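# Sort bottles onto ledges matching their cap colours

## Task

Put every bottle upright on the wall ledge whose label strip has the same colour as that bottle's cap, so that the bottle's entire base rests on the ledge.

## Robot and tools

Robot: two seven-joint arms, left_arm and right_arm, each ending in a two-finger gripper. Equal joint values on the two arms give mirror-image postures. Turning a gripper a lot can swing the elbow, since a gripper pose does not fix it. Loose objects may now and then get a brief push from outside.

Frame: one scene frame for both arms. Origin is on the plane z = 0, under the midpoint between the arm bases, 0.70 m below them. +x points forward (the way both arms face), +z up, and left_arm sits on the +y side. Image left and right do not follow the arm names. The gripper's fingers point along its own +z and close along its own y. end_effector_position is the spot between the closed finger pads, just under 1 cm behind the tips. While closing, the tips travel about 17 mm further along gripper +z, mostly while the pads are more than 70 mm apart. Reported positions and orientations can be off by a few cm, more at long reach.

Row format (used by both moving tools): 16 plain numbers. First left_arm: x, y, z (metres, absolute scene-frame target for end_effector_position), qw, qx, qy, qz (absolute scene-frame orientation, w first), opening. Then the same 8 for right_arm. Always send all 16 even if only one arm moves. Opening ranges from -1 (closed) to +1 (fully open, 0.145 m). A full open-to-closed change needs at least about 0.5 s.

execute_actions(actions, cameras): actions is a list of up to 15 actions, each a table of up to 15 rows. Each row is one 1/30 s control step, and a short table repeats its last row to fill 15 steps, so one action lasts 0.5 s. For each gripper, every target must be within 0.6 m of that gripper's position at the action's start, measured along each of the gripper's current axes. Otherwise the action is refused for both arms. If the first action fails this check against the last reported state, or any action is malformed, the whole call is refused. An empty actions list just returns state and images. To hold an orientation, repeat the same quaternion in every row rather than copying the drifted reported one. To park an arm that touches nothing, keep resending the exact pose it reported when it stopped, plus its desired opening. Commanding the measured pose can relax or end a press.

move(target, speed, blend, opening_speed, blocking, cameras): target is one 16-number row or a list of up to 15 rows (absolute poses, no 0.6 m limit). Each gripper follows a straight path from its Hand target. speed is the path's top speed in m/s, 0.002 to 1.1, default 0.25, and rotation is capped at twice that in rad/s. Give one value, or one per target. blend, in metres, rounds corners at intermediate targets; the default 0 stops at each target. opening_speed is in units per second on the -1..1 scale, at least 0.2. Openings in the first target are sent at the start. Openings in later targets are applied on arrival, after everything is at rest. A move lasts at least 0.5 s, is cut off at 10 s, and uses about one action per 0.5 s. Paths do not avoid obstacles or the other arm. Grippers lag their paths and can spike well above speed, especially with the arm nearly straight. Faster moves and targets set deeper past a contact hit and press harder. With blocking=false the call returns after about 0.5 s while the move continues, and a new move replaces it. The result adds a move: line with the ending (done, off_target, moving, held, fault) and the limits that acted. An arm not named in the ending is done, meaning within 3 mm and 2 degrees. held means a check withheld a step or the clearance check stopped the move. limits=paced means the pose was clipped; limits=held means steps were withheld. Neither done nor off_target says anything about contact.

wait(seconds 0-10): lets time pass with the last commands held. A running move keeps going. stop(): brakes the running move, which needs some distance. zoom_image(camera cam_high or cam_low, region [x0,y0,x1,y1] pixels, at most 504x504): a closer view of the latest image. read_manual: licence texts only. finished_scene(scene): ends the scene for good. The goal must hold with the robot not touching anything, and no further calls may follow in that reply.

Results: each arm's end_effector_position and quaternion, its Hand target (where the arm is being sent, which may fall short of the command, so send the rest later), Tool commands, Joint positions (the last value is the measured opening in metres), and grip_measured, the opening on the command scale. Joint torques include the arm's own weight, carry offsets and noise, and values 3 and 4 wrap at ±28 N m. Joint velocities can read within noise. execute_actions results also list positions at some steps. Each step, the controller limits the commanded orientation to within 32 degrees of the measured one. Cameras: cam_high and cam_low, both 896x504, with calibration given.

Gripping: to hold something, command an opening well below grip_measured. Squeeze is about 10 N per pad for objects up to about 11 cm wide, and fast closes squeeze harder.

Avoid: knocking objects out of the work area, drops, releasing moving objects, slams, and hard pushes on fixed or heavy things. Any contact or press between the arms is bad, including one gripper closing on the other's fingers. The clearance check does not stop the grippers, housings or wrist cameras from hitting each other. Motors heat while holding loads, reaching out or pushing at unreachable poses. MOTOR HOT appears at 85 °C, and at 100 °C an OVER-TEMPERATURE FAULT stops the arm for 30-60 s. Time passes while you think, and any running move continues. Smooth, low-effort motion is better.

Each tool is called after "Request:" as name(argument=value, ...), one argument or row to a line, values as JSON.

## Session

Request:
execute_actions(
  actions=[],
)

Request:
zoom_image(
  camera="cam_low",
  region=[320, 120, 640, 400],
)

Request:
zoom_image(
  camera="cam_high",
  region=[420, 200, 700, 420],
)

Nothing of this call was run. Scene 2 begins with your next reply.

Nothing of this call was run. Scene 2 begins with your next reply.

Nothing of this call was run. Scene 2 begins with your next reply.

Request:
execute_actions(
  actions=[],
)

Request:
zoom_image(
  camera="cam_low",
  region=[320, 120, 640, 400],
)

Request:
zoom_image(
  camera="cam_high",
  region=[420, 200, 700, 420],
)

Scene clock: 0.00 s.
left_arm: end_effector_position=(+0.2239, +0.1828, +0.6144) grip_measured=+1.00 end_effector_quat_wxyz=(-0.319, +0.395, -0.515, +0.691) | right_arm: end_effector_position=(+0.4009, -0.1655, +0.3728) grip_measured=+1.00 end_effector_quat_wxyz=(+0.260, +0.265, +0.837, +0.401)
Joint positions: left_arm=[-1.106 0.942 0.535 2.339 -0.48 -0.199 -0.367 0.145] | right_arm=[0.583 0.619 -0.841 0.925 -1.182 -0.496 -0.047 0.145]
Joint velocities: within noise
Joint torques (N m): no reading
Motor temperatures (°C): left_arm=[21 21 22 20 21 23 21] | right_arm=[20 22 22 19 20 19 21]
Hand target: left_arm +0.2239, +0.1828, +0.6144; -0.319, +0.395, -0.515, +0.691 | right_arm +0.4009, -0.1655, +0.3728; +0.260, +0.265, +0.837, +0.401
Tool commands: left_gripper/opening=+1.0 right_gripper/opening=+1.0

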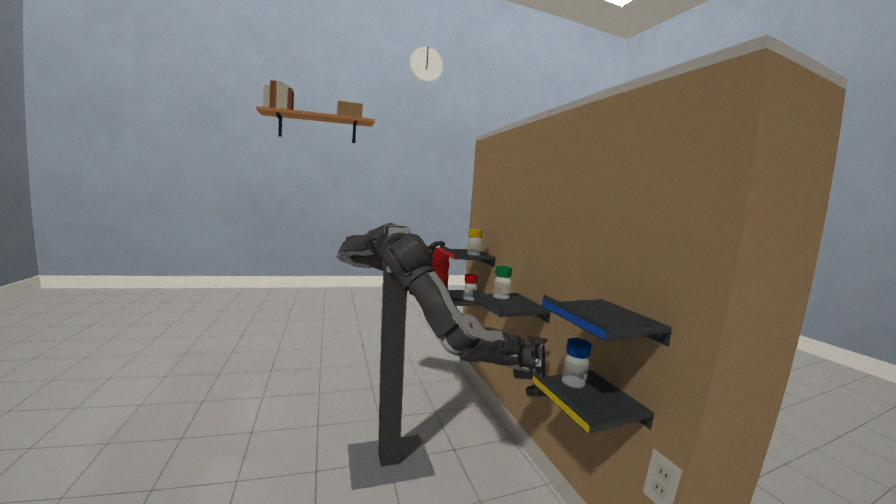

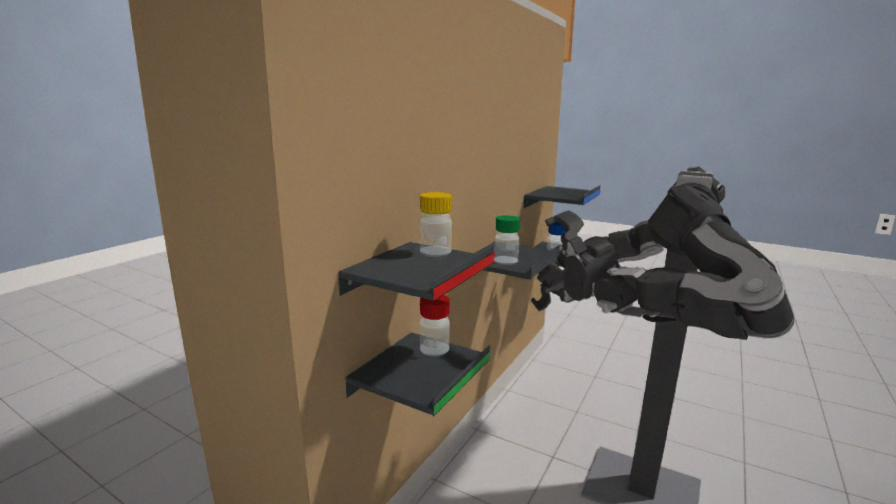

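Scaled by 1.575 from the camera's 896x504 image, which has a finer 1280x720 frame.

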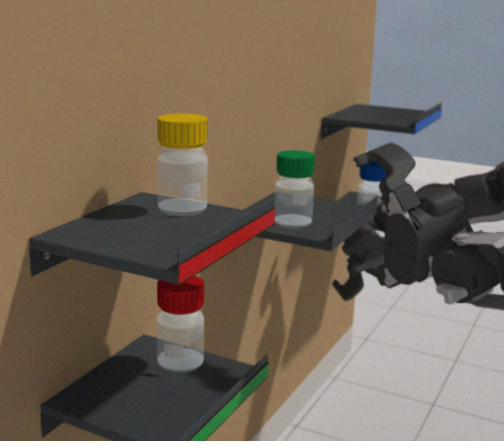

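Scaled by 1.800 from the camera's 896x504 image, which has a finer 1280x720 frame.

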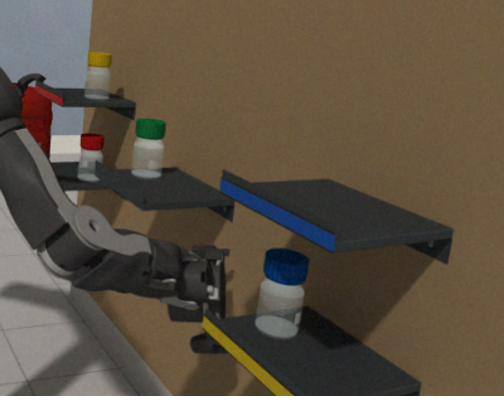

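Request:
move(
  target=[
    [0.22,0.24,0.65,0,0.7071,0,0.7071,1,0.25,-0.22,0.42,0.15,0.5,0.5,0.69,1],
    [0.24,0.328,0.672,0,0.7071,0,0.7071,1,0.23,-0.346,0.482,0,0.7071,0,0.7071,1],
  ],
  speed=0.4,
  blend=[0.05, 0],
)

Request:
zoom_image(
  camera="cam_low",
  region=[340, 150, 640, 390],
)

Request:
zoom_image(
  camera="cam_high",
  region=[420, 200, 700, 430],
)

Scene clock: 53.20 s.
left_arm: end_effector_position=(+0.2397, +0.3285, +0.6717) grip_measured=+1.00 end_effector_quat_wxyz=(-0.002, +0.707, +0.002, +0.708) | right_arm: end_effector_position=(+0.2299, -0.3471, +0.4820) grip_measured=+1.00 end_effector_quat_wxyz=(+0.002, +0.707, -0.001, +0.708)
Joint positions: left_arm=[-1.411 0.873 1.353 2.231 1.432 -0.013 0.021 0.145] | right_arm=[-0.94 1.044 0.158 1.648 1.06 -0.766 0.01 0.145]
Joint velocities: within noise
Joint torques (N m): left_arm=[-0.07 1.65 3.12 0.76 0.2 -0.52 0.22] | right_arm=[0.07 4.68 2.99 2.17 0.18 -0.42 0.13]
Motor temperatures (°C): left_arm=[20 21 23 21 21 23 21] | right_arm=[22 23 23 19 20 19 21]
Hand target: left_arm +0.2400, +0.3279, +0.6720; +0.000, +0.707, +0.000, +0.707 | right_arm +0.2300, -0.3460, +0.4820; +0.000, +0.707, +0.000, +0.707
Off the commanded pose: left_arm 0.001 m, 0 deg | right_arm 0.001 m, 0 deg.
joint read past its limit (left arm) — joint 1 (shoulder pitch), lower limit.
joint sent to its limit (left arm) — joint 1 (shoulder pitch), lower limit. The joint targets still meet the commanded pose.
move: done

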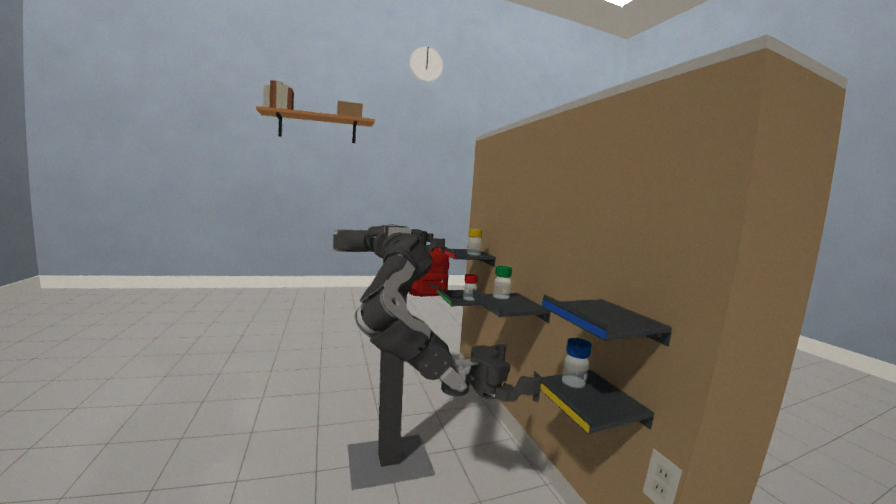

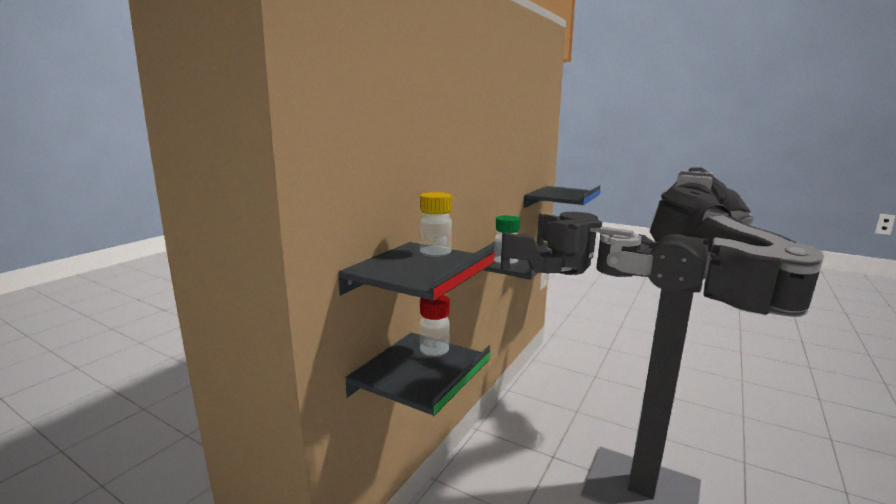

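Scaled by 1.680 from the camera's 896x504 image, which has a finer 1280x720 frame.

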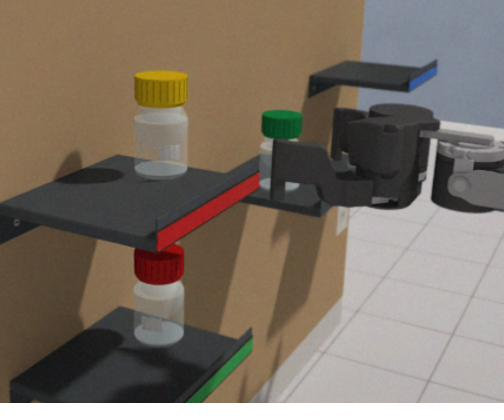

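Scaled by 1.800 from the camera's 896x504 image, which has a finer 1280x720 frame.

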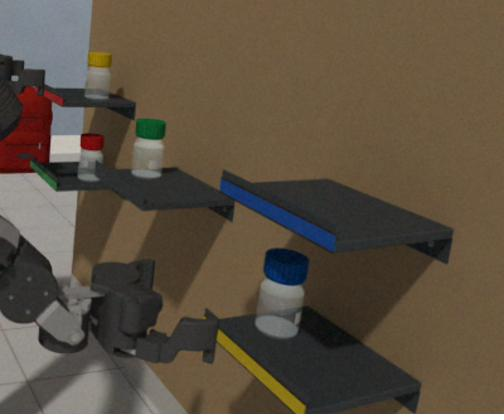

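Request:
move(
  target=[0.392,0.328,0.674,0,0.7071,0,0.7071,1,0.384,-0.348,0.487,0,0.7071,0,0.7071,1],
  speed=0.2,
)

Request:
zoom_image(
  camera="cam_low",
  region=[340, 150, 640, 390],
)

Request:
zoom_image(
  camera="cam_high",
  region=[420, 200, 700, 430],
)

Scene clock: 78.63 s.
left_arm: end_effector_position=(+0.3923, +0.3279, +0.6768) grip_measured=+1.00 end_effector_quat_wxyz=(+0.000, +0.705, -0.001, +0.709) | right_arm: end_effector_position=(+0.3845, -0.3495, +0.4899) grip_measured=+1.00 end_effector_quat_wxyz=(+0.002, +0.704, -0.003, +0.711)
Joint positions: left_arm=[-1.39 1.659 1.279 1.695 1.569 -0.119 -0.209 0.145] | right_arm=[0.158 0.929 -0.39 1.191 1.019 -0.381 0.086 0.145]
Joint velocities: within noise
Joint torques (N m): left_arm=[4.76 1.44 2.91 0.51 0.09 -0.69 0.07] | right_arm=[3.92 6.66 2.5 2.03 0.09 -0.32 0.18]
Motor temperatures (°C): left_arm=[20 21 24 21 21 24 21] | right_arm=[21 23 23 19 20 19 21]
Hand target: left_arm +0.3920, +0.3280, +0.6739; +0.000, +0.707, +0.000, +0.707 | right_arm +0.3840, -0.3481, +0.4871; +0.000, +0.707, +0.000, +0.707
Off the commanded pose: left_arm 0.003 m, 0 deg | right_arm 0.003 m, 1 deg.
move: done

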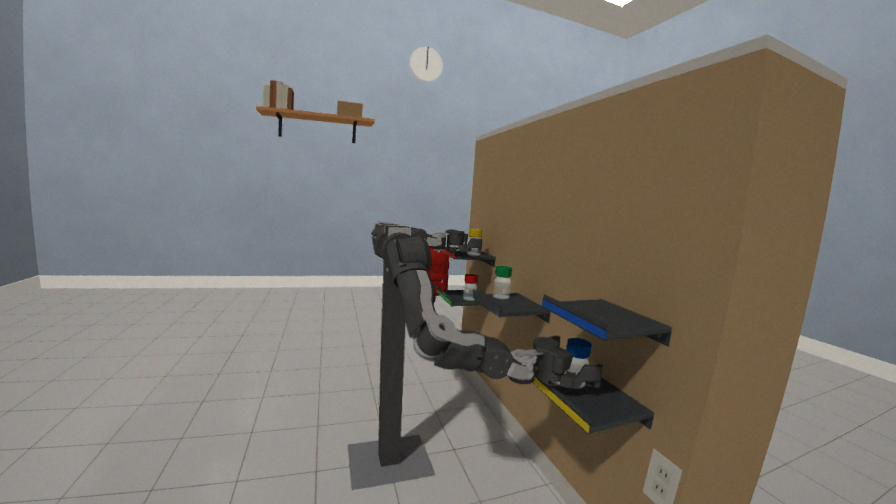

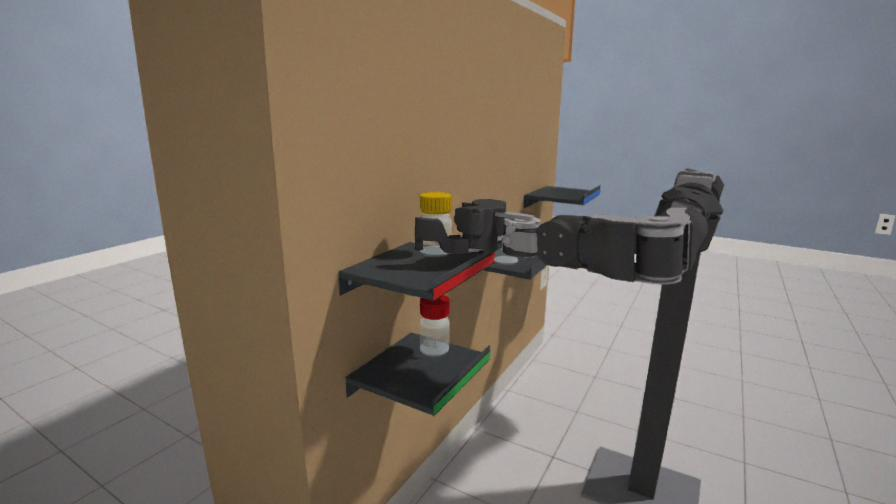

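Scaled by 1.680 from the camera's 896x504 image, which has a finer 1280x720 frame.

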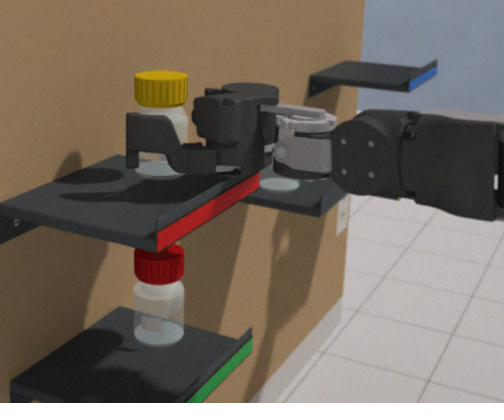

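Scaled by 1.800 from the camera's 896x504 image, which has a finer 1280x720 frame.

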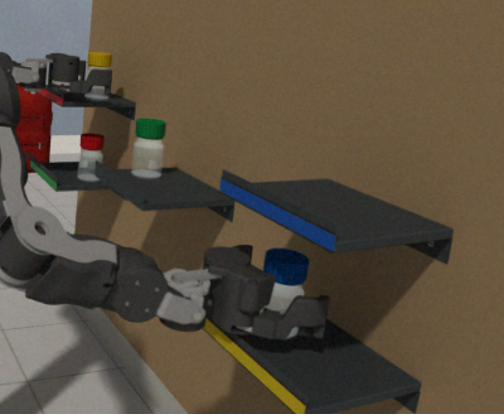

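Request:
move(
  target=[
    [0.392,0.328,0.674,0,0.7071,0,0.7071,-0.7,0.384,-0.348,0.487,0,0.7071,0,0.7071,-0.7],
    [0.385,0.328,0.735,0,0.7071,0,0.7071,-0.7,0.38,-0.35,0.53,0,0.7071,0,0.7071,-0.7],
    [0.24,0.32,0.735,0,0.7071,0,0.7071,-0.7,0.235,-0.36,0.53,0,0.7071,0,0.7071,-0.7],
  ],
  speed=[0.15,0.15,0.25],
  blend=[0,0.015,0],
  opening_speed=1.2,
)

Scene clock: 94.47 s.
left_arm: end_effector_position=(+0.2399, +0.3213, +0.7330) grip_measured=-0.24 end_effector_quat_wxyz=(-0.002, +0.710, +0.003, +0.704) | right_arm: end_effector_position=(+0.2346, -0.3605, +0.5283) grip_measured=-0.36 end_effector_quat_wxyz=(+0.001, +0.710, -0.002, +0.704)
Joint positions: left_arm=[-1.069 0.937 1.549 2.253 1.585 0.493 -0.062 0.058] | right_arm=[-1.12 0.975 0.54 1.778 1.136 -0.543 0.128 0.049]
Joint velocities: within noise
Joint torques (N m): left_arm=[0.99 3.52 2.52 0.31 0.12 -0.8 0.21] | right_arm=[0.51 3.13 3.96 1.81 0.14 -0.62 0.18]
Motor temperatures (°C): left_arm=[21 21 25 21 21 24 21] | right_arm=[21 24 23 19 20 20 21]
Hand target: left_arm +0.2400, +0.3201, +0.7350; +0.000, +0.707, +0.000, +0.707 | right_arm +0.2350, -0.3600, +0.5300; +0.000, +0.707, +0.000, +0.707
Off the commanded pose: left_arm 0.002 m, 1 deg | right_arm 0.002 m, 1 deg.
move: done

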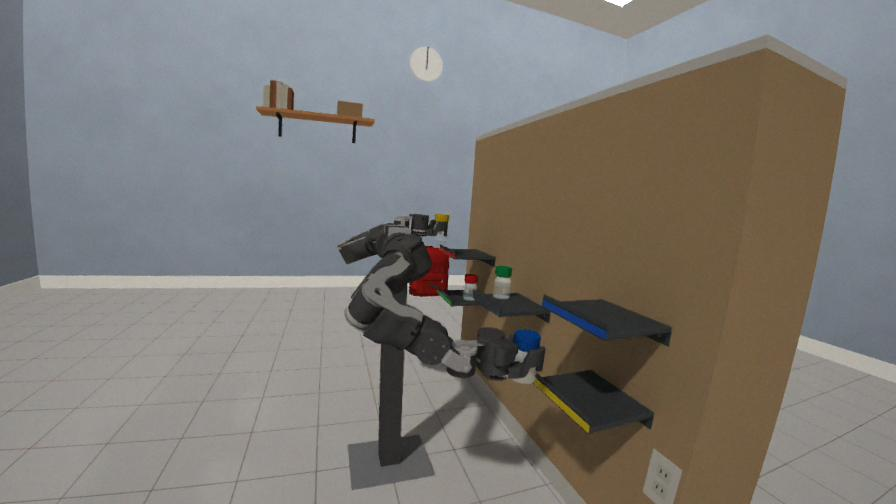

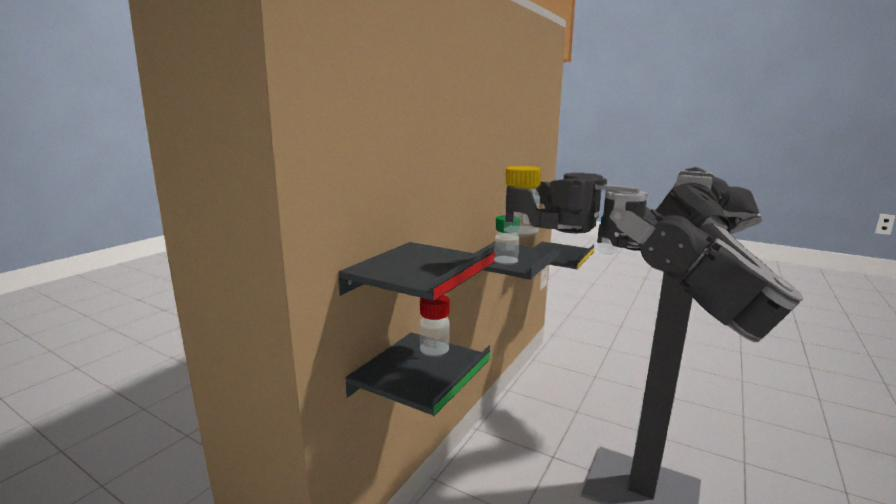

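Request:
move(
  target=[
    [0.24,0.05,0.70,0.153,0.69,-0.153,0.69,-0.7,0.21,-0.37,0.65,0,0.7071,0,0.7071,-0.7],
    [0.25,-0.05,0.65,0.153,0.69,-0.153,0.69,-0.7,0.23,-0.39,0.735,0,0.7071,0,0.7071,-0.7],
    [0.39,-0.062,0.64,0.153,0.69,-0.153,0.69,-0.7,0.385,-0.39,0.735,0,0.7071,0,0.7071,-0.7],
  ],
  speed=0.25,
  blend=[0.04, 0.03, 0],
)

Request:
zoom_image(
  camera="cam_low",
  region=[440, 130, 640, 300],
)

Request:
zoom_image(
  camera="cam_high",
  region=[420, 200, 700, 430],
)

Scene clock: 111.07 s.
left_arm: end_effector_position=(+0.3097, +0.0488, +0.6574) grip_measured=-0.24 end_effector_quat_wxyz=(+0.278, +0.685, -0.298, +0.604) | right_arm: end_effector_position=(+0.3851, -0.3899, +0.7312) grip_measured=-0.36 end_effector_quat_wxyz=(+0.001, +0.712, +0.002, +0.702)
Joint positions: left_arm=[-1.407 2.011 1.27 2.171 1.584 -0.054 -0.187 0.058] | right_arm=[-1.311 1.614 1.472 1.449 1.558 0.175 0.082 0.049]
Joint velocities: within noise
Joint torques (N m): left_arm=[5.58 0.75 3.71 0.54 0.11 -0.96 0.23] | right_arm=[3.63 2.31 6.52 0.51 0.26 -0.67 -0.08]
Motor temperatures (°C): left_arm=[21 21 25 21 21 24 21] | right_arm=[21 23 24 19 20 20 21]
Hand target: left_arm +0.3091, +0.0479, +0.6595; +0.282, +0.681, -0.297, +0.606 | right_arm +0.3850, -0.3899, +0.7349; +0.000, +0.707, +0.001, +0.707
Off the commanded pose: left_arm 0.138 m, 24 deg | right_arm 0.004 m, 1 deg.
joint read past its limit (left arm) — joint 2 (shoulder roll), upper limit.
joint sent to its limit (left arm) — joint 1 (shoulder pitch), lower limit; joint 2 (shoulder roll), upper limit; joint 5 (forearm roll), upper limit. The joint targets are off in position and orientation.
joint sent to its limit (right arm) — joint 1 (shoulder pitch), lower limit; joint 5 (forearm roll), upper limit. The joint targets still meet the commanded pose.
move: off_target (left_arm, right_arm); limits=paced

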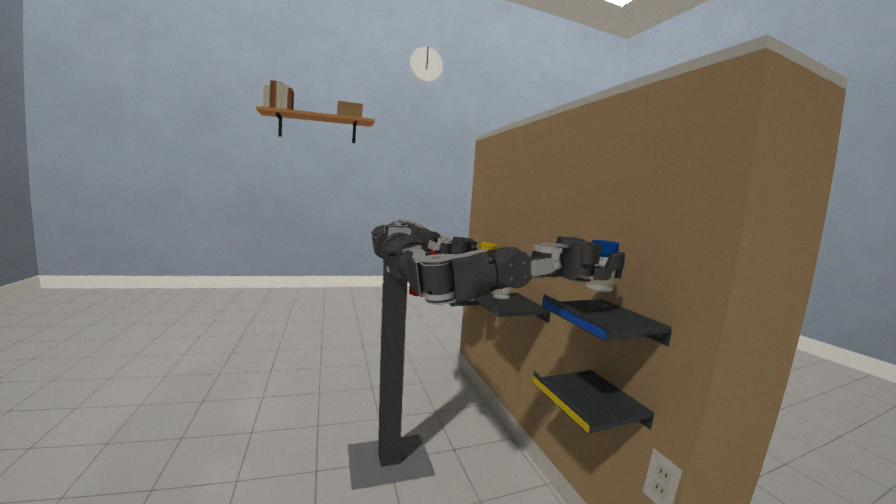

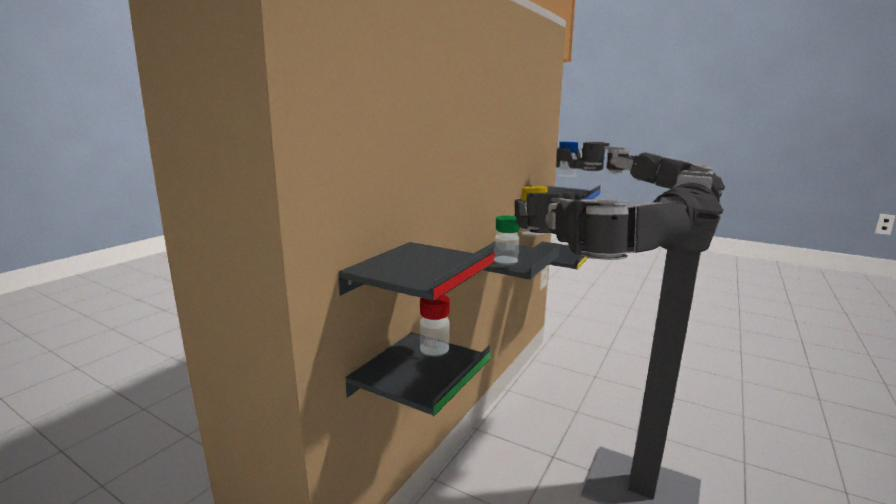

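Scaled by 2.520 from the camera's 896x504 image, which has a finer 1280x720 frame.

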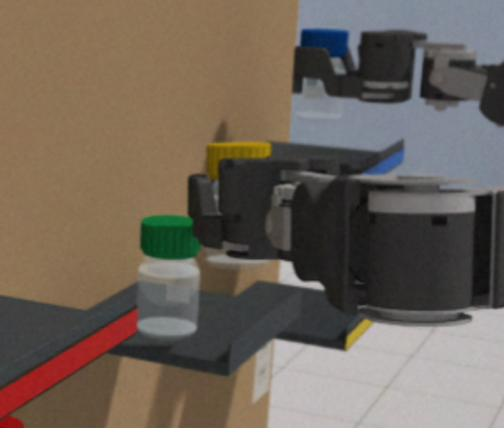

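Scaled by 1.800 from the camera's 896x504 image, which has a finer 1280x720 frame.

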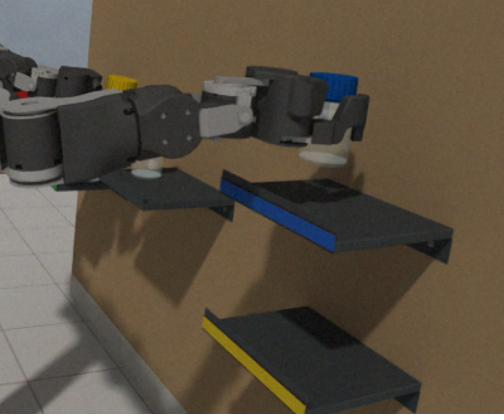

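Request:
move(
  target=[
    [0.24,0.1,0.72,0.1,0.7,-0.1,0.7,-0.7,0.385,-0.39,0.71,0,0.7071,0,0.7071,-0.7],
    [0.24,0.33,0.785,0,0.7071,0,0.7071,-0.7,0.385,-0.39,0.69,0,0.7071,0,0.7071,-0.7],
    [0.24,0.05,0.74,0.153,0.69,-0.153,0.69,-0.7,0.385,-0.39,0.67,0,0.7071,0,0.7071,-0.7],
  ],
  speed=0.25,
)

Request:
zoom_image(
  camera="cam_high",
  region=[420, 200, 700, 430],
)

Scene clock: 124.93 s.
left_arm: end_effector_position=(+0.2408, +0.0502, +0.7401) grip_measured=-0.24 end_effector_quat_wxyz=(+0.291, +0.624, -0.341, +0.640) | right_arm: end_effector_position=(+0.3850, -0.3893, +0.6809) grip_measured=-0.36 end_effector_quat_wxyz=(+0.012, +0.695, +0.011, +0.719)
Joint positions: left_arm=[0.701 0.915 -0.206 2.429 1.584 0.781 -0.213 0.058] | right_arm=[-1.306 1.606 1.198 1.465 1.561 -0.142 0.068 0.049]
Joint velocities: within noise
Joint torques (N m): left_arm=[5.68 2.52 1.21 0.31 0.08 -0.59 -0.11] | right_arm=[2.65 2.31 1.69 0.27 0.13 0.13 -0.13]
Motor temperatures (°C): left_arm=[21 21 25 21 21 25 21] | right_arm=[21 23 24 19 20 20 21]
Hand target: left_arm +0.2407, +0.0501, +0.7401; +0.289, +0.624, -0.341, +0.641 | right_arm +0.3846, -0.3900, +0.6701; +0.013, +0.709, +0.010, +0.705
Off the commanded pose: left_arm 0.001 m, 28 deg | right_arm 0.011 m, 3 deg.
joint read past its limit (right arm) — joint 5 (forearm roll), upper limit.
joint sent to its limit (left arm) — joint 4 (elbow), upper limit, where the elbow is as bent as it goes; joint 5 (forearm roll), upper limit; joint 6 (wrist pitch), upper limit. The joint targets are off in orientation, not in position.
joint sent to its limit (right arm) — joint 1 (shoulder pitch), lower limit; joint 5 (forearm roll), upper limit. The joint targets still meet the commanded pose.
move: off_target (left_arm, right_arm); limits=paced

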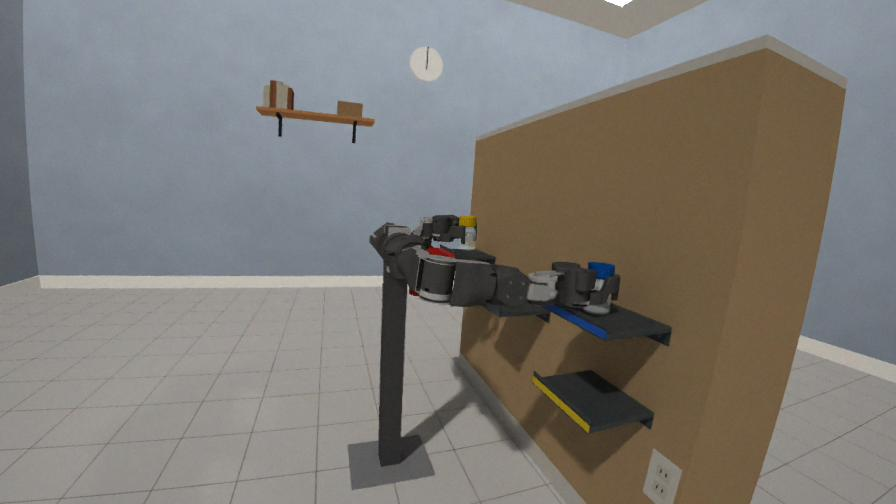

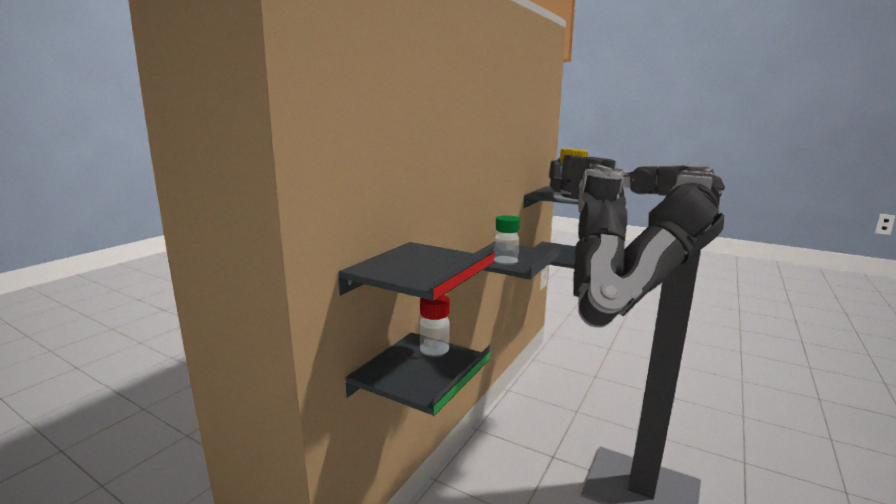

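Scaled by 1.800 from the camera's 896x504 image, which has a finer 1280x720 frame.

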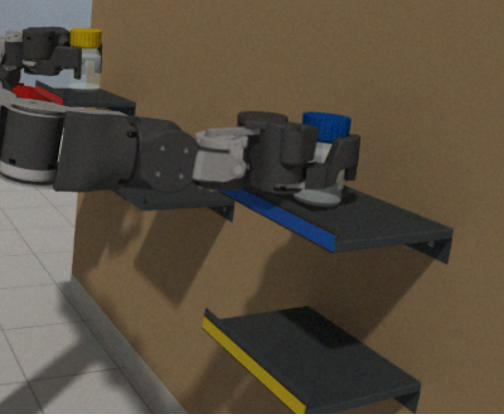

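Request:
move(
  target=[
    [0.25,-0.04,0.66,0.153,0.69,-0.153,0.69,-0.7,0.385,-0.39,0.6805,0,0.7071,0,0.7071,-0.7],
    [0.39,-0.062,0.64,0.153,0.69,-0.153,0.69,-0.7,0.385,-0.39,0.6815,0,0.7071,0,0.7071,0.4],
    [0.39,-0.062,0.60,0.153,0.69,-0.153,0.69,-0.7,0.25,-0.385,0.684,0,0.7071,0,0.7071,0.4],
  ],
  speed=[0.25,0.2,0.2],
  opening_speed=1.5,
)

Request:
zoom_image(
  camera="cam_low",
  region=[440, 130, 640, 300],
)

Request:
zoom_image(
  camera="cam_high",
  region=[420, 200, 700, 430],
)

Scene clock: 141.57 s.
left_arm: end_effector_position=(+0.3900, -0.0617, +0.5998) grip_measured=-0.24 end_effector_quat_wxyz=(+0.152, +0.693, -0.152, +0.688) | right_arm: end_effector_position=(+0.2505, -0.3849, +0.6833) grip_measured=+0.40 end_effector_quat_wxyz=(-0.001, +0.707, -0.002, +0.708)
Joint positions: left_arm=[0.752 0.173 -1.029 1.634 0.752 0.298 -0.668 0.058] | right_arm=[-1.311 0.96 1.395 1.935 1.45 0.087 0.237 0.105]
Joint velocities: within noise
Joint torques (N m): left_arm=[8.32 -1.38 1.66 3.56 -0.35 -0.82 0.21] | right_arm=[-0.04 1.78 5.46 0.73 0.21 -0.29 0.16]
Motor temperatures (°C): left_arm=[22 21 24 21 21 25 21] | right_arm=[21 23 24 19 20 20 21]
Hand target: left_arm +0.3900, -0.0620, +0.6000; +0.153, +0.690, -0.153, +0.690 | right_arm +0.2500, -0.3849, +0.6840; +0.000, +0.707, +0.000, +0.707
Off the commanded pose: left_arm 0.000 m, 0 deg | right_arm 0.001 m, 0 deg.
joint sent to its limit (right arm) — joint 1 (shoulder pitch), lower limit. The joint targets still meet the commanded pose.
move: done

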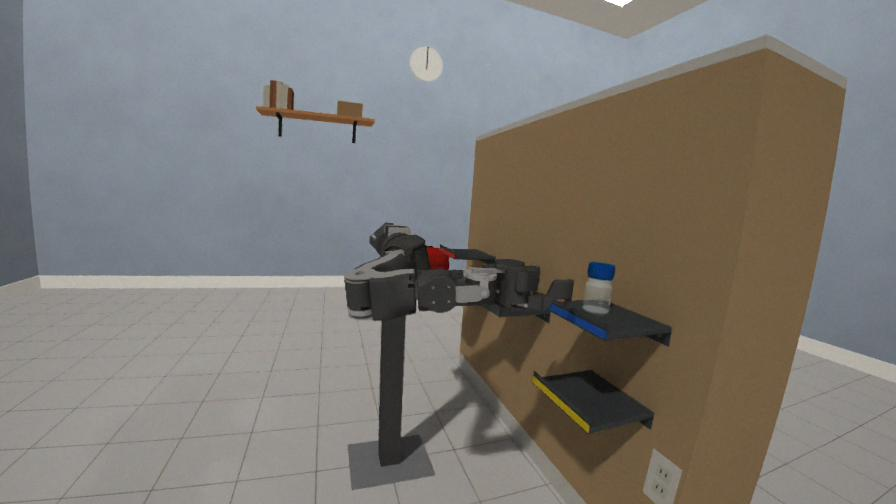

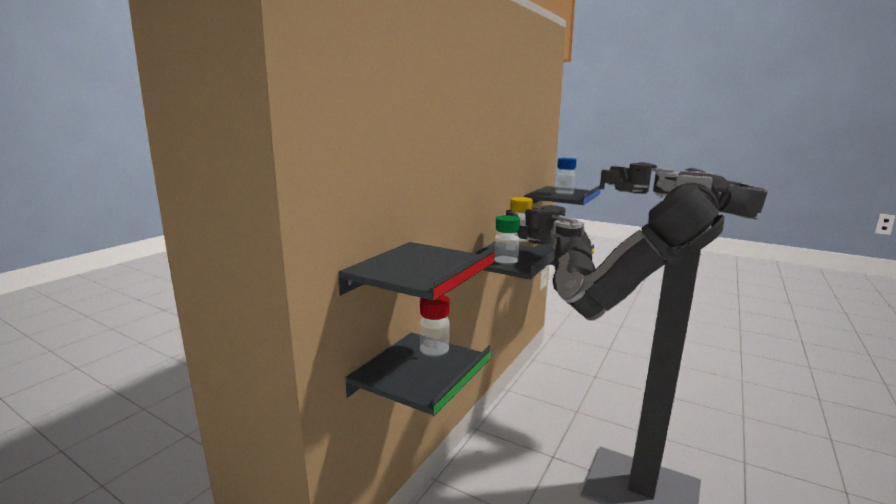

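Scaled by 2.520 from the camera's 896x504 image, which has a finer 1280x720 frame.

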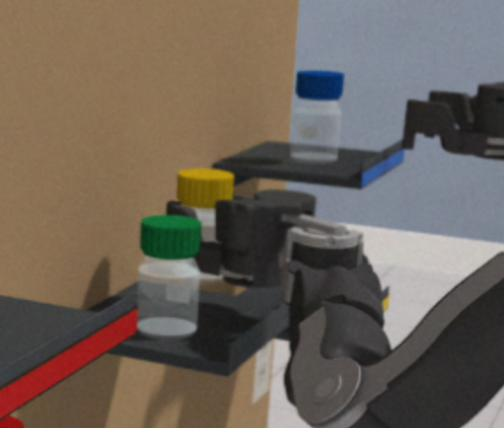

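Scaled by 1.800 from the camera's 896x504 image, which has a finer 1280x720 frame.

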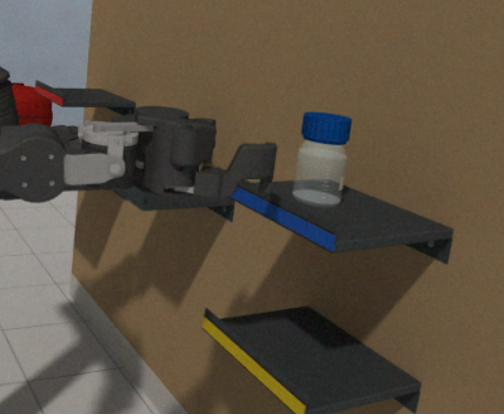

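Request:
move(
  target=[0.39,-0.062,0.574,0.153,0.69,-0.153,0.69,-0.7,0.24,-0.335,0.785,0,0.7071,0,0.7071,0.4],
  speed=0.1,
)

Scene clock: 152.70 s.
left_arm: end_effector_position=(+0.3900, -0.0620, +0.5750) grip_measured=-0.24 end_effector_quat_wxyz=(+0.153, +0.692, -0.152, +0.689) | right_arm: end_effector_position=(+0.2404, -0.3343, +0.7849) grip_measured=+0.40 end_effector_quat_wxyz=(+0.004, +0.692, +0.021, +0.721)
Joint positions: left_arm=[0.72 0.185 -1.079 1.575 0.724 0.195 -0.65 0.058] | right_arm=[-0.739 1.082 1.56 2.103 1.559 0.782 -0.002 0.105]
Joint velocities: within noise
Joint torques (N m): left_arm=[7.79 -1.25 1.58 3.49 -0.34 -0.87 0.21] | right_arm=[0.51 5 3.33 0.24 0.15 -0.29 -0.15]
Motor temperatures (°C): left_arm=[24 21 24 21 21 25 21] | right_arm=[21 23 24 19 20 20 21]
Hand target: left_arm +0.3900, -0.0620, +0.5740; +0.153, +0.690, -0.153, +0.690 | right_arm +0.2401, -0.3351, +0.7848; +0.006, +0.693, +0.019, +0.720
Off the commanded pose: left_arm 0.001 m, 0 deg | right_arm 0.001 m, 3 deg.
joint sent to its limit (right arm) — joint 5 (forearm roll), upper limit; joint 6 (wrist pitch), upper limit. The joint targets are off in orientation, not in position.
move: off_target (right_arm)

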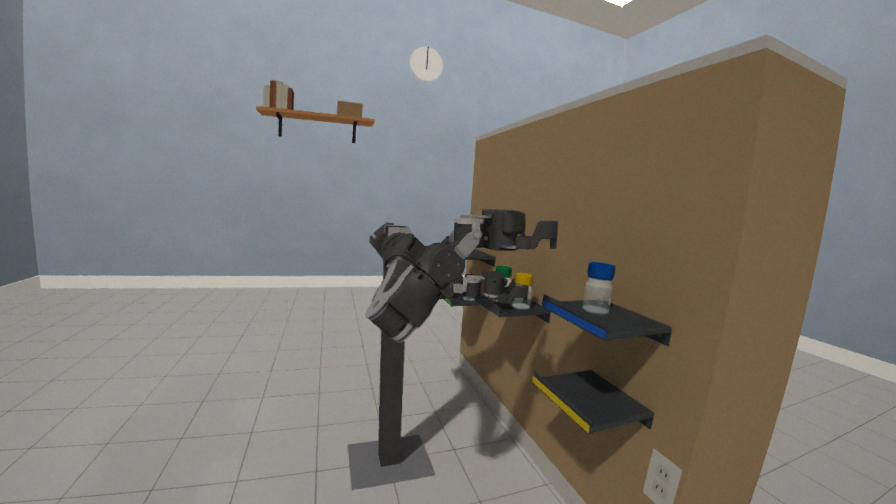

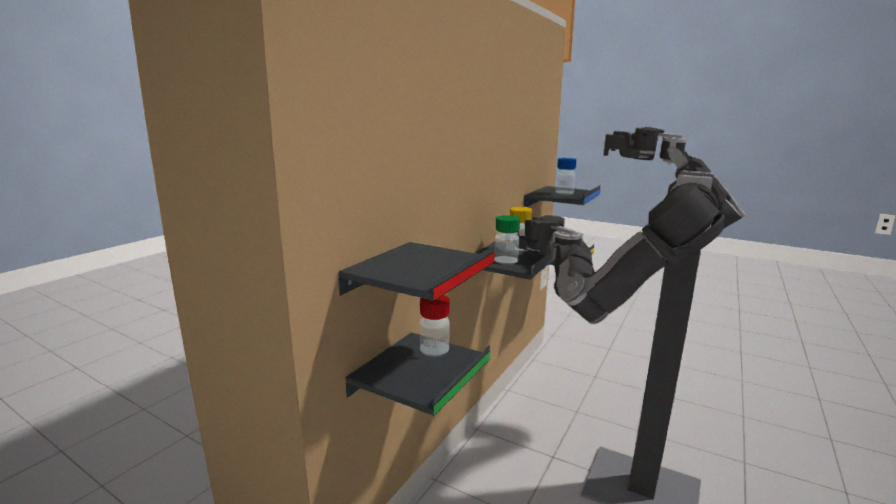

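Request:
zoom_image(
  camera="cam_high",
  region=[440, 220, 580, 340],
)

Request:
move(
  target=[0.39,-0.062,0.564,0.153,0.69,-0.153,0.69,-0.7,0.24,-0.335,0.785,0,0.7071,0,0.7071,0.4],
  speed=0.04,
)

Request:
zoom_image(
  camera="cam_high",
  region=[440, 220, 580, 340],
)

Scaled by 3.600 from the camera's 896x504 image, which has a finer 1280x720 frame.

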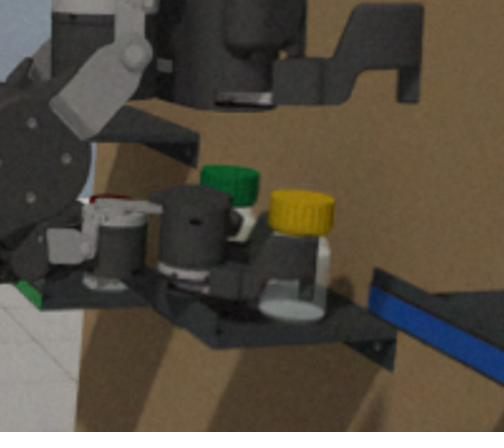

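Scene clock: 159.67 s.
left_arm: end_effector_position=(+0.3907, -0.0624, +0.5780) grip_measured=-0.24 end_effector_quat_wxyz=(+0.156, +0.678, -0.149, +0.702) | right_arm: end_effector_position=(+0.2404, -0.3343, +0.7849) grip_measured=+0.40 end_effector_quat_wxyz=(+0.004, +0.692, +0.021, +0.721)
Joint positions: left_arm=[0.72 0.185 -1.088 1.561 0.7 0.147 -0.643 0.058] | right_arm=[-0.739 1.082 1.56 2.103 1.559 0.782 -0.002 0.105]
Joint velocities: within noise
Joint torques (N m): left_arm=[4.5 -0.78 0.39 1.25 0 -0.49 0.23] | right_arm=[0.49 4.89 3.38 0.14 0.13 -0.3 -0.16]
Motor temperatures (°C): left_arm=[24 21 24 21 22 25 21] | right_arm=[21 23 24 19 20 20 21]
Hand target: left_arm +0.3897, -0.0619, +0.5642; +0.153, +0.690, -0.153, +0.690 | right_arm +0.2401, -0.3351, +0.7848; +0.006, +0.693, +0.019, +0.720
Off the commanded pose: left_arm 0.014 m, 2 deg | right_arm 0.001 m, 3 deg.
joint sent to its limit (right arm) — joint 5 (forearm roll), upper limit; joint 6 (wrist pitch), upper limit. The joint targets are off in orientation, not in position.
move: off_target (left_arm, right_arm)

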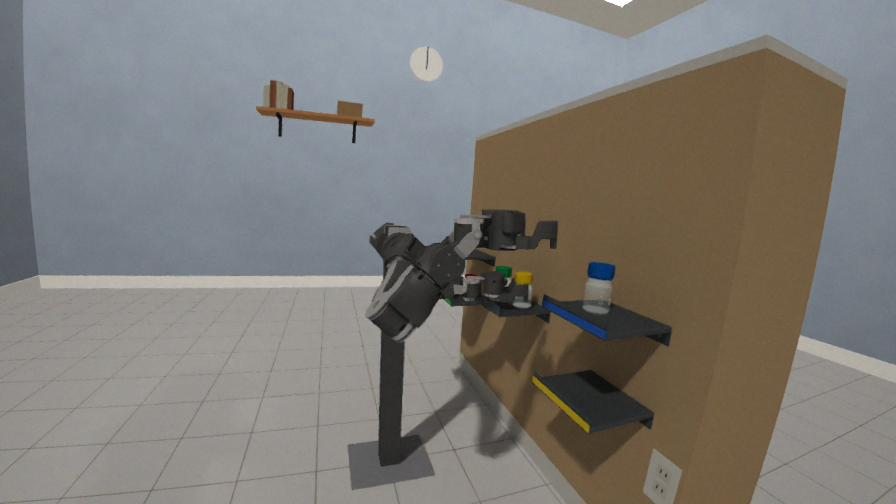

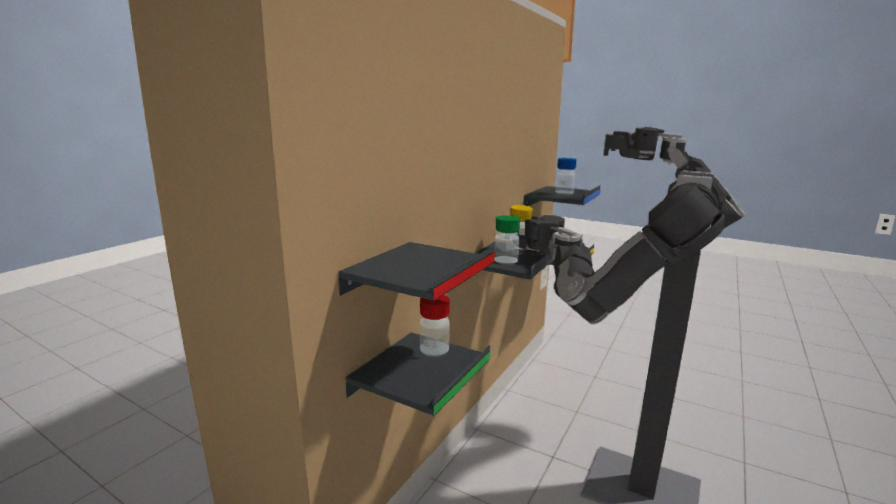

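Scaled by 3.600 from the camera's 896x504 image, which has a finer 1280x720 frame.

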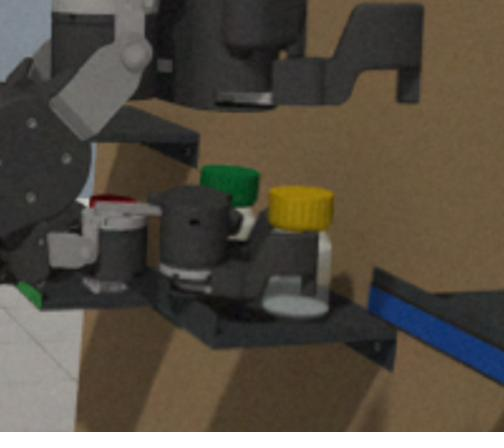

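Request:
move(
  target=[
    [0.39,-0.062,0.575,0.153,0.69,-0.153,0.69,-0.7,0.24,-0.335,0.785,0,0.7071,0,0.7071,0.2],
    [0.39,-0.062,0.576,0.153,0.69,-0.153,0.69,0.15,0.24,-0.335,0.785,0,0.7071,0,0.7071,0.2],
    [0.25,-0.062,0.578,0.153,0.69,-0.153,0.69,0.15,0.24,-0.31,0.785,0,0.7071,0,0.7071,0.2],
    [0.22,0.2,0.5,0,0.7071,0,0.7071,1,0.24,-0.05,0.74,-0.153,0.69,0.153,0.69,0.2],
    [0.24,0.336,0.478,0,0.7071,0,0.7071,1,0.24,-0.06,0.64,-0.153,0.69,0.153,0.69,0.2],
  ],
  speed=[0.1,0.15,0.2,0.3,0.3],
  blend=[0,0,0,0.03,0],
  opening_speed=1.5,
)

Request:
zoom_image(
  camera="cam_high",
  region=[420, 200, 620, 340],
)

Request:
zoom_image(
  camera="cam_low",
  region=[340, 170, 640, 410],
)

Scene clock: 190.63 s.
left_arm: end_effector_position=(+0.2407, +0.3356, +0.4793) grip_measured=+1.00 end_effector_quat_wxyz=(+0.000, +0.706, -0.001, +0.708) | right_arm: end_effector_position=(+0.2407, -0.0602, +0.6398) grip_measured=+0.20 end_effector_quat_wxyz=(-0.208, +0.572, +0.163, +0.776)
Joint positions: left_arm=[-0.855 1.104 0.03 1.66 1.035 -0.788 -0.095 0.145] | right_arm=[-0.283 0.524 -0.34 2.441 0.347 0.078 -0.107 0.09]
Joint velocities: within noise
Joint torques (N m): left_arm=[1.12 3.78 1.92 1.63 0.14 -0.61 0.23] | right_arm=[1.02 1.04 0.24 3.93 0.02 -0.44 -0.11]
Motor temperatures (°C): left_arm=[22 21 23 21 21 24 21] | right_arm=[21 23 23 19 20 20 21]
Hand target: left_arm +0.2400, +0.3360, +0.4780; +0.000, +0.707, +0.000, +0.707 | right_arm +0.2404, -0.0599, +0.6396; -0.209, +0.572, +0.162, +0.776
Off the commanded pose: left_arm 0.002 m, 0 deg | right_arm 0.001 m, 18 deg.
joint read past its limit (left arm) — joint 6 (wrist pitch), lower limit.
joint sent to its limit (left arm) — joint 6 (wrist pitch), lower limit. The joint targets still meet the commanded pose.
joint sent to its limit (right arm) — joint 4 (elbow), upper limit, where the elbow is as bent as it goes. The joint targets are off in orientation, not in position.
move: off_target (right_arm); blend cut to 0 m at target 4

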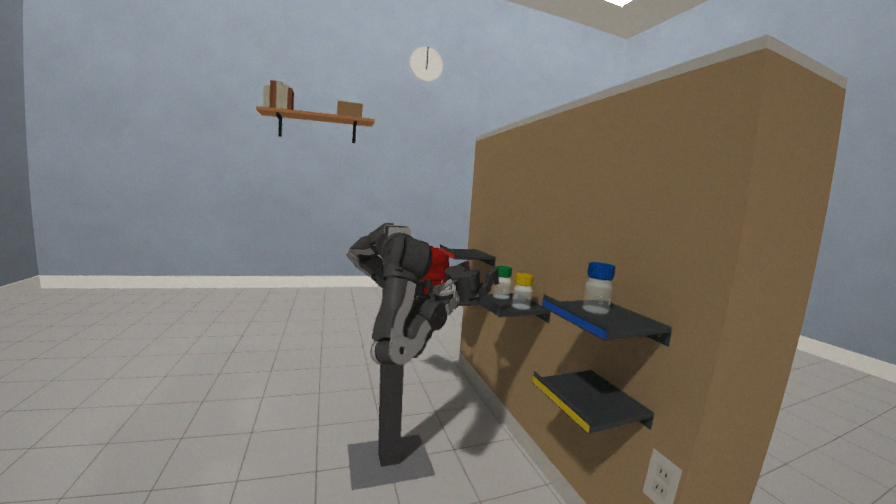

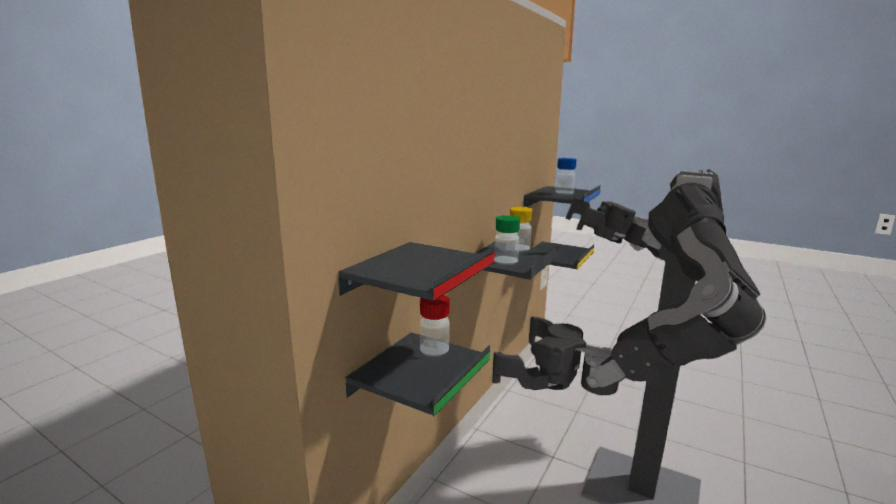

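Scaled by 2.520 from the camera's 896x504 image, which has a finer 1280x720 frame.

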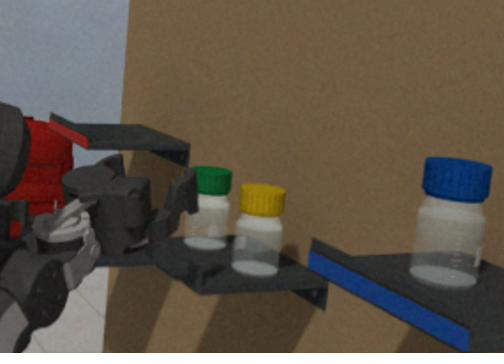

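Scaled by 1.680 from the camera's 896x504 image, which has a finer 1280x720 frame.

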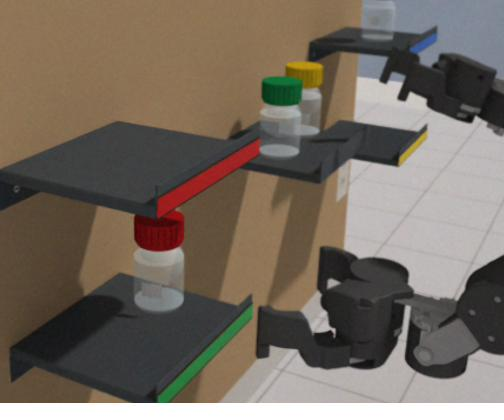

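Request:
zoom_image(
  camera="cam_low",
  region=[420, 320, 560, 420],
)

Scaled by 3.600 from the camera's 896x504 image, which has a finer 1280x720 frame.

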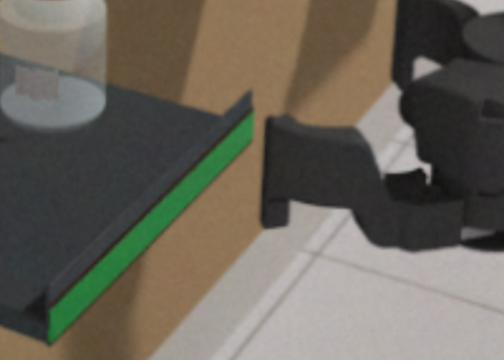

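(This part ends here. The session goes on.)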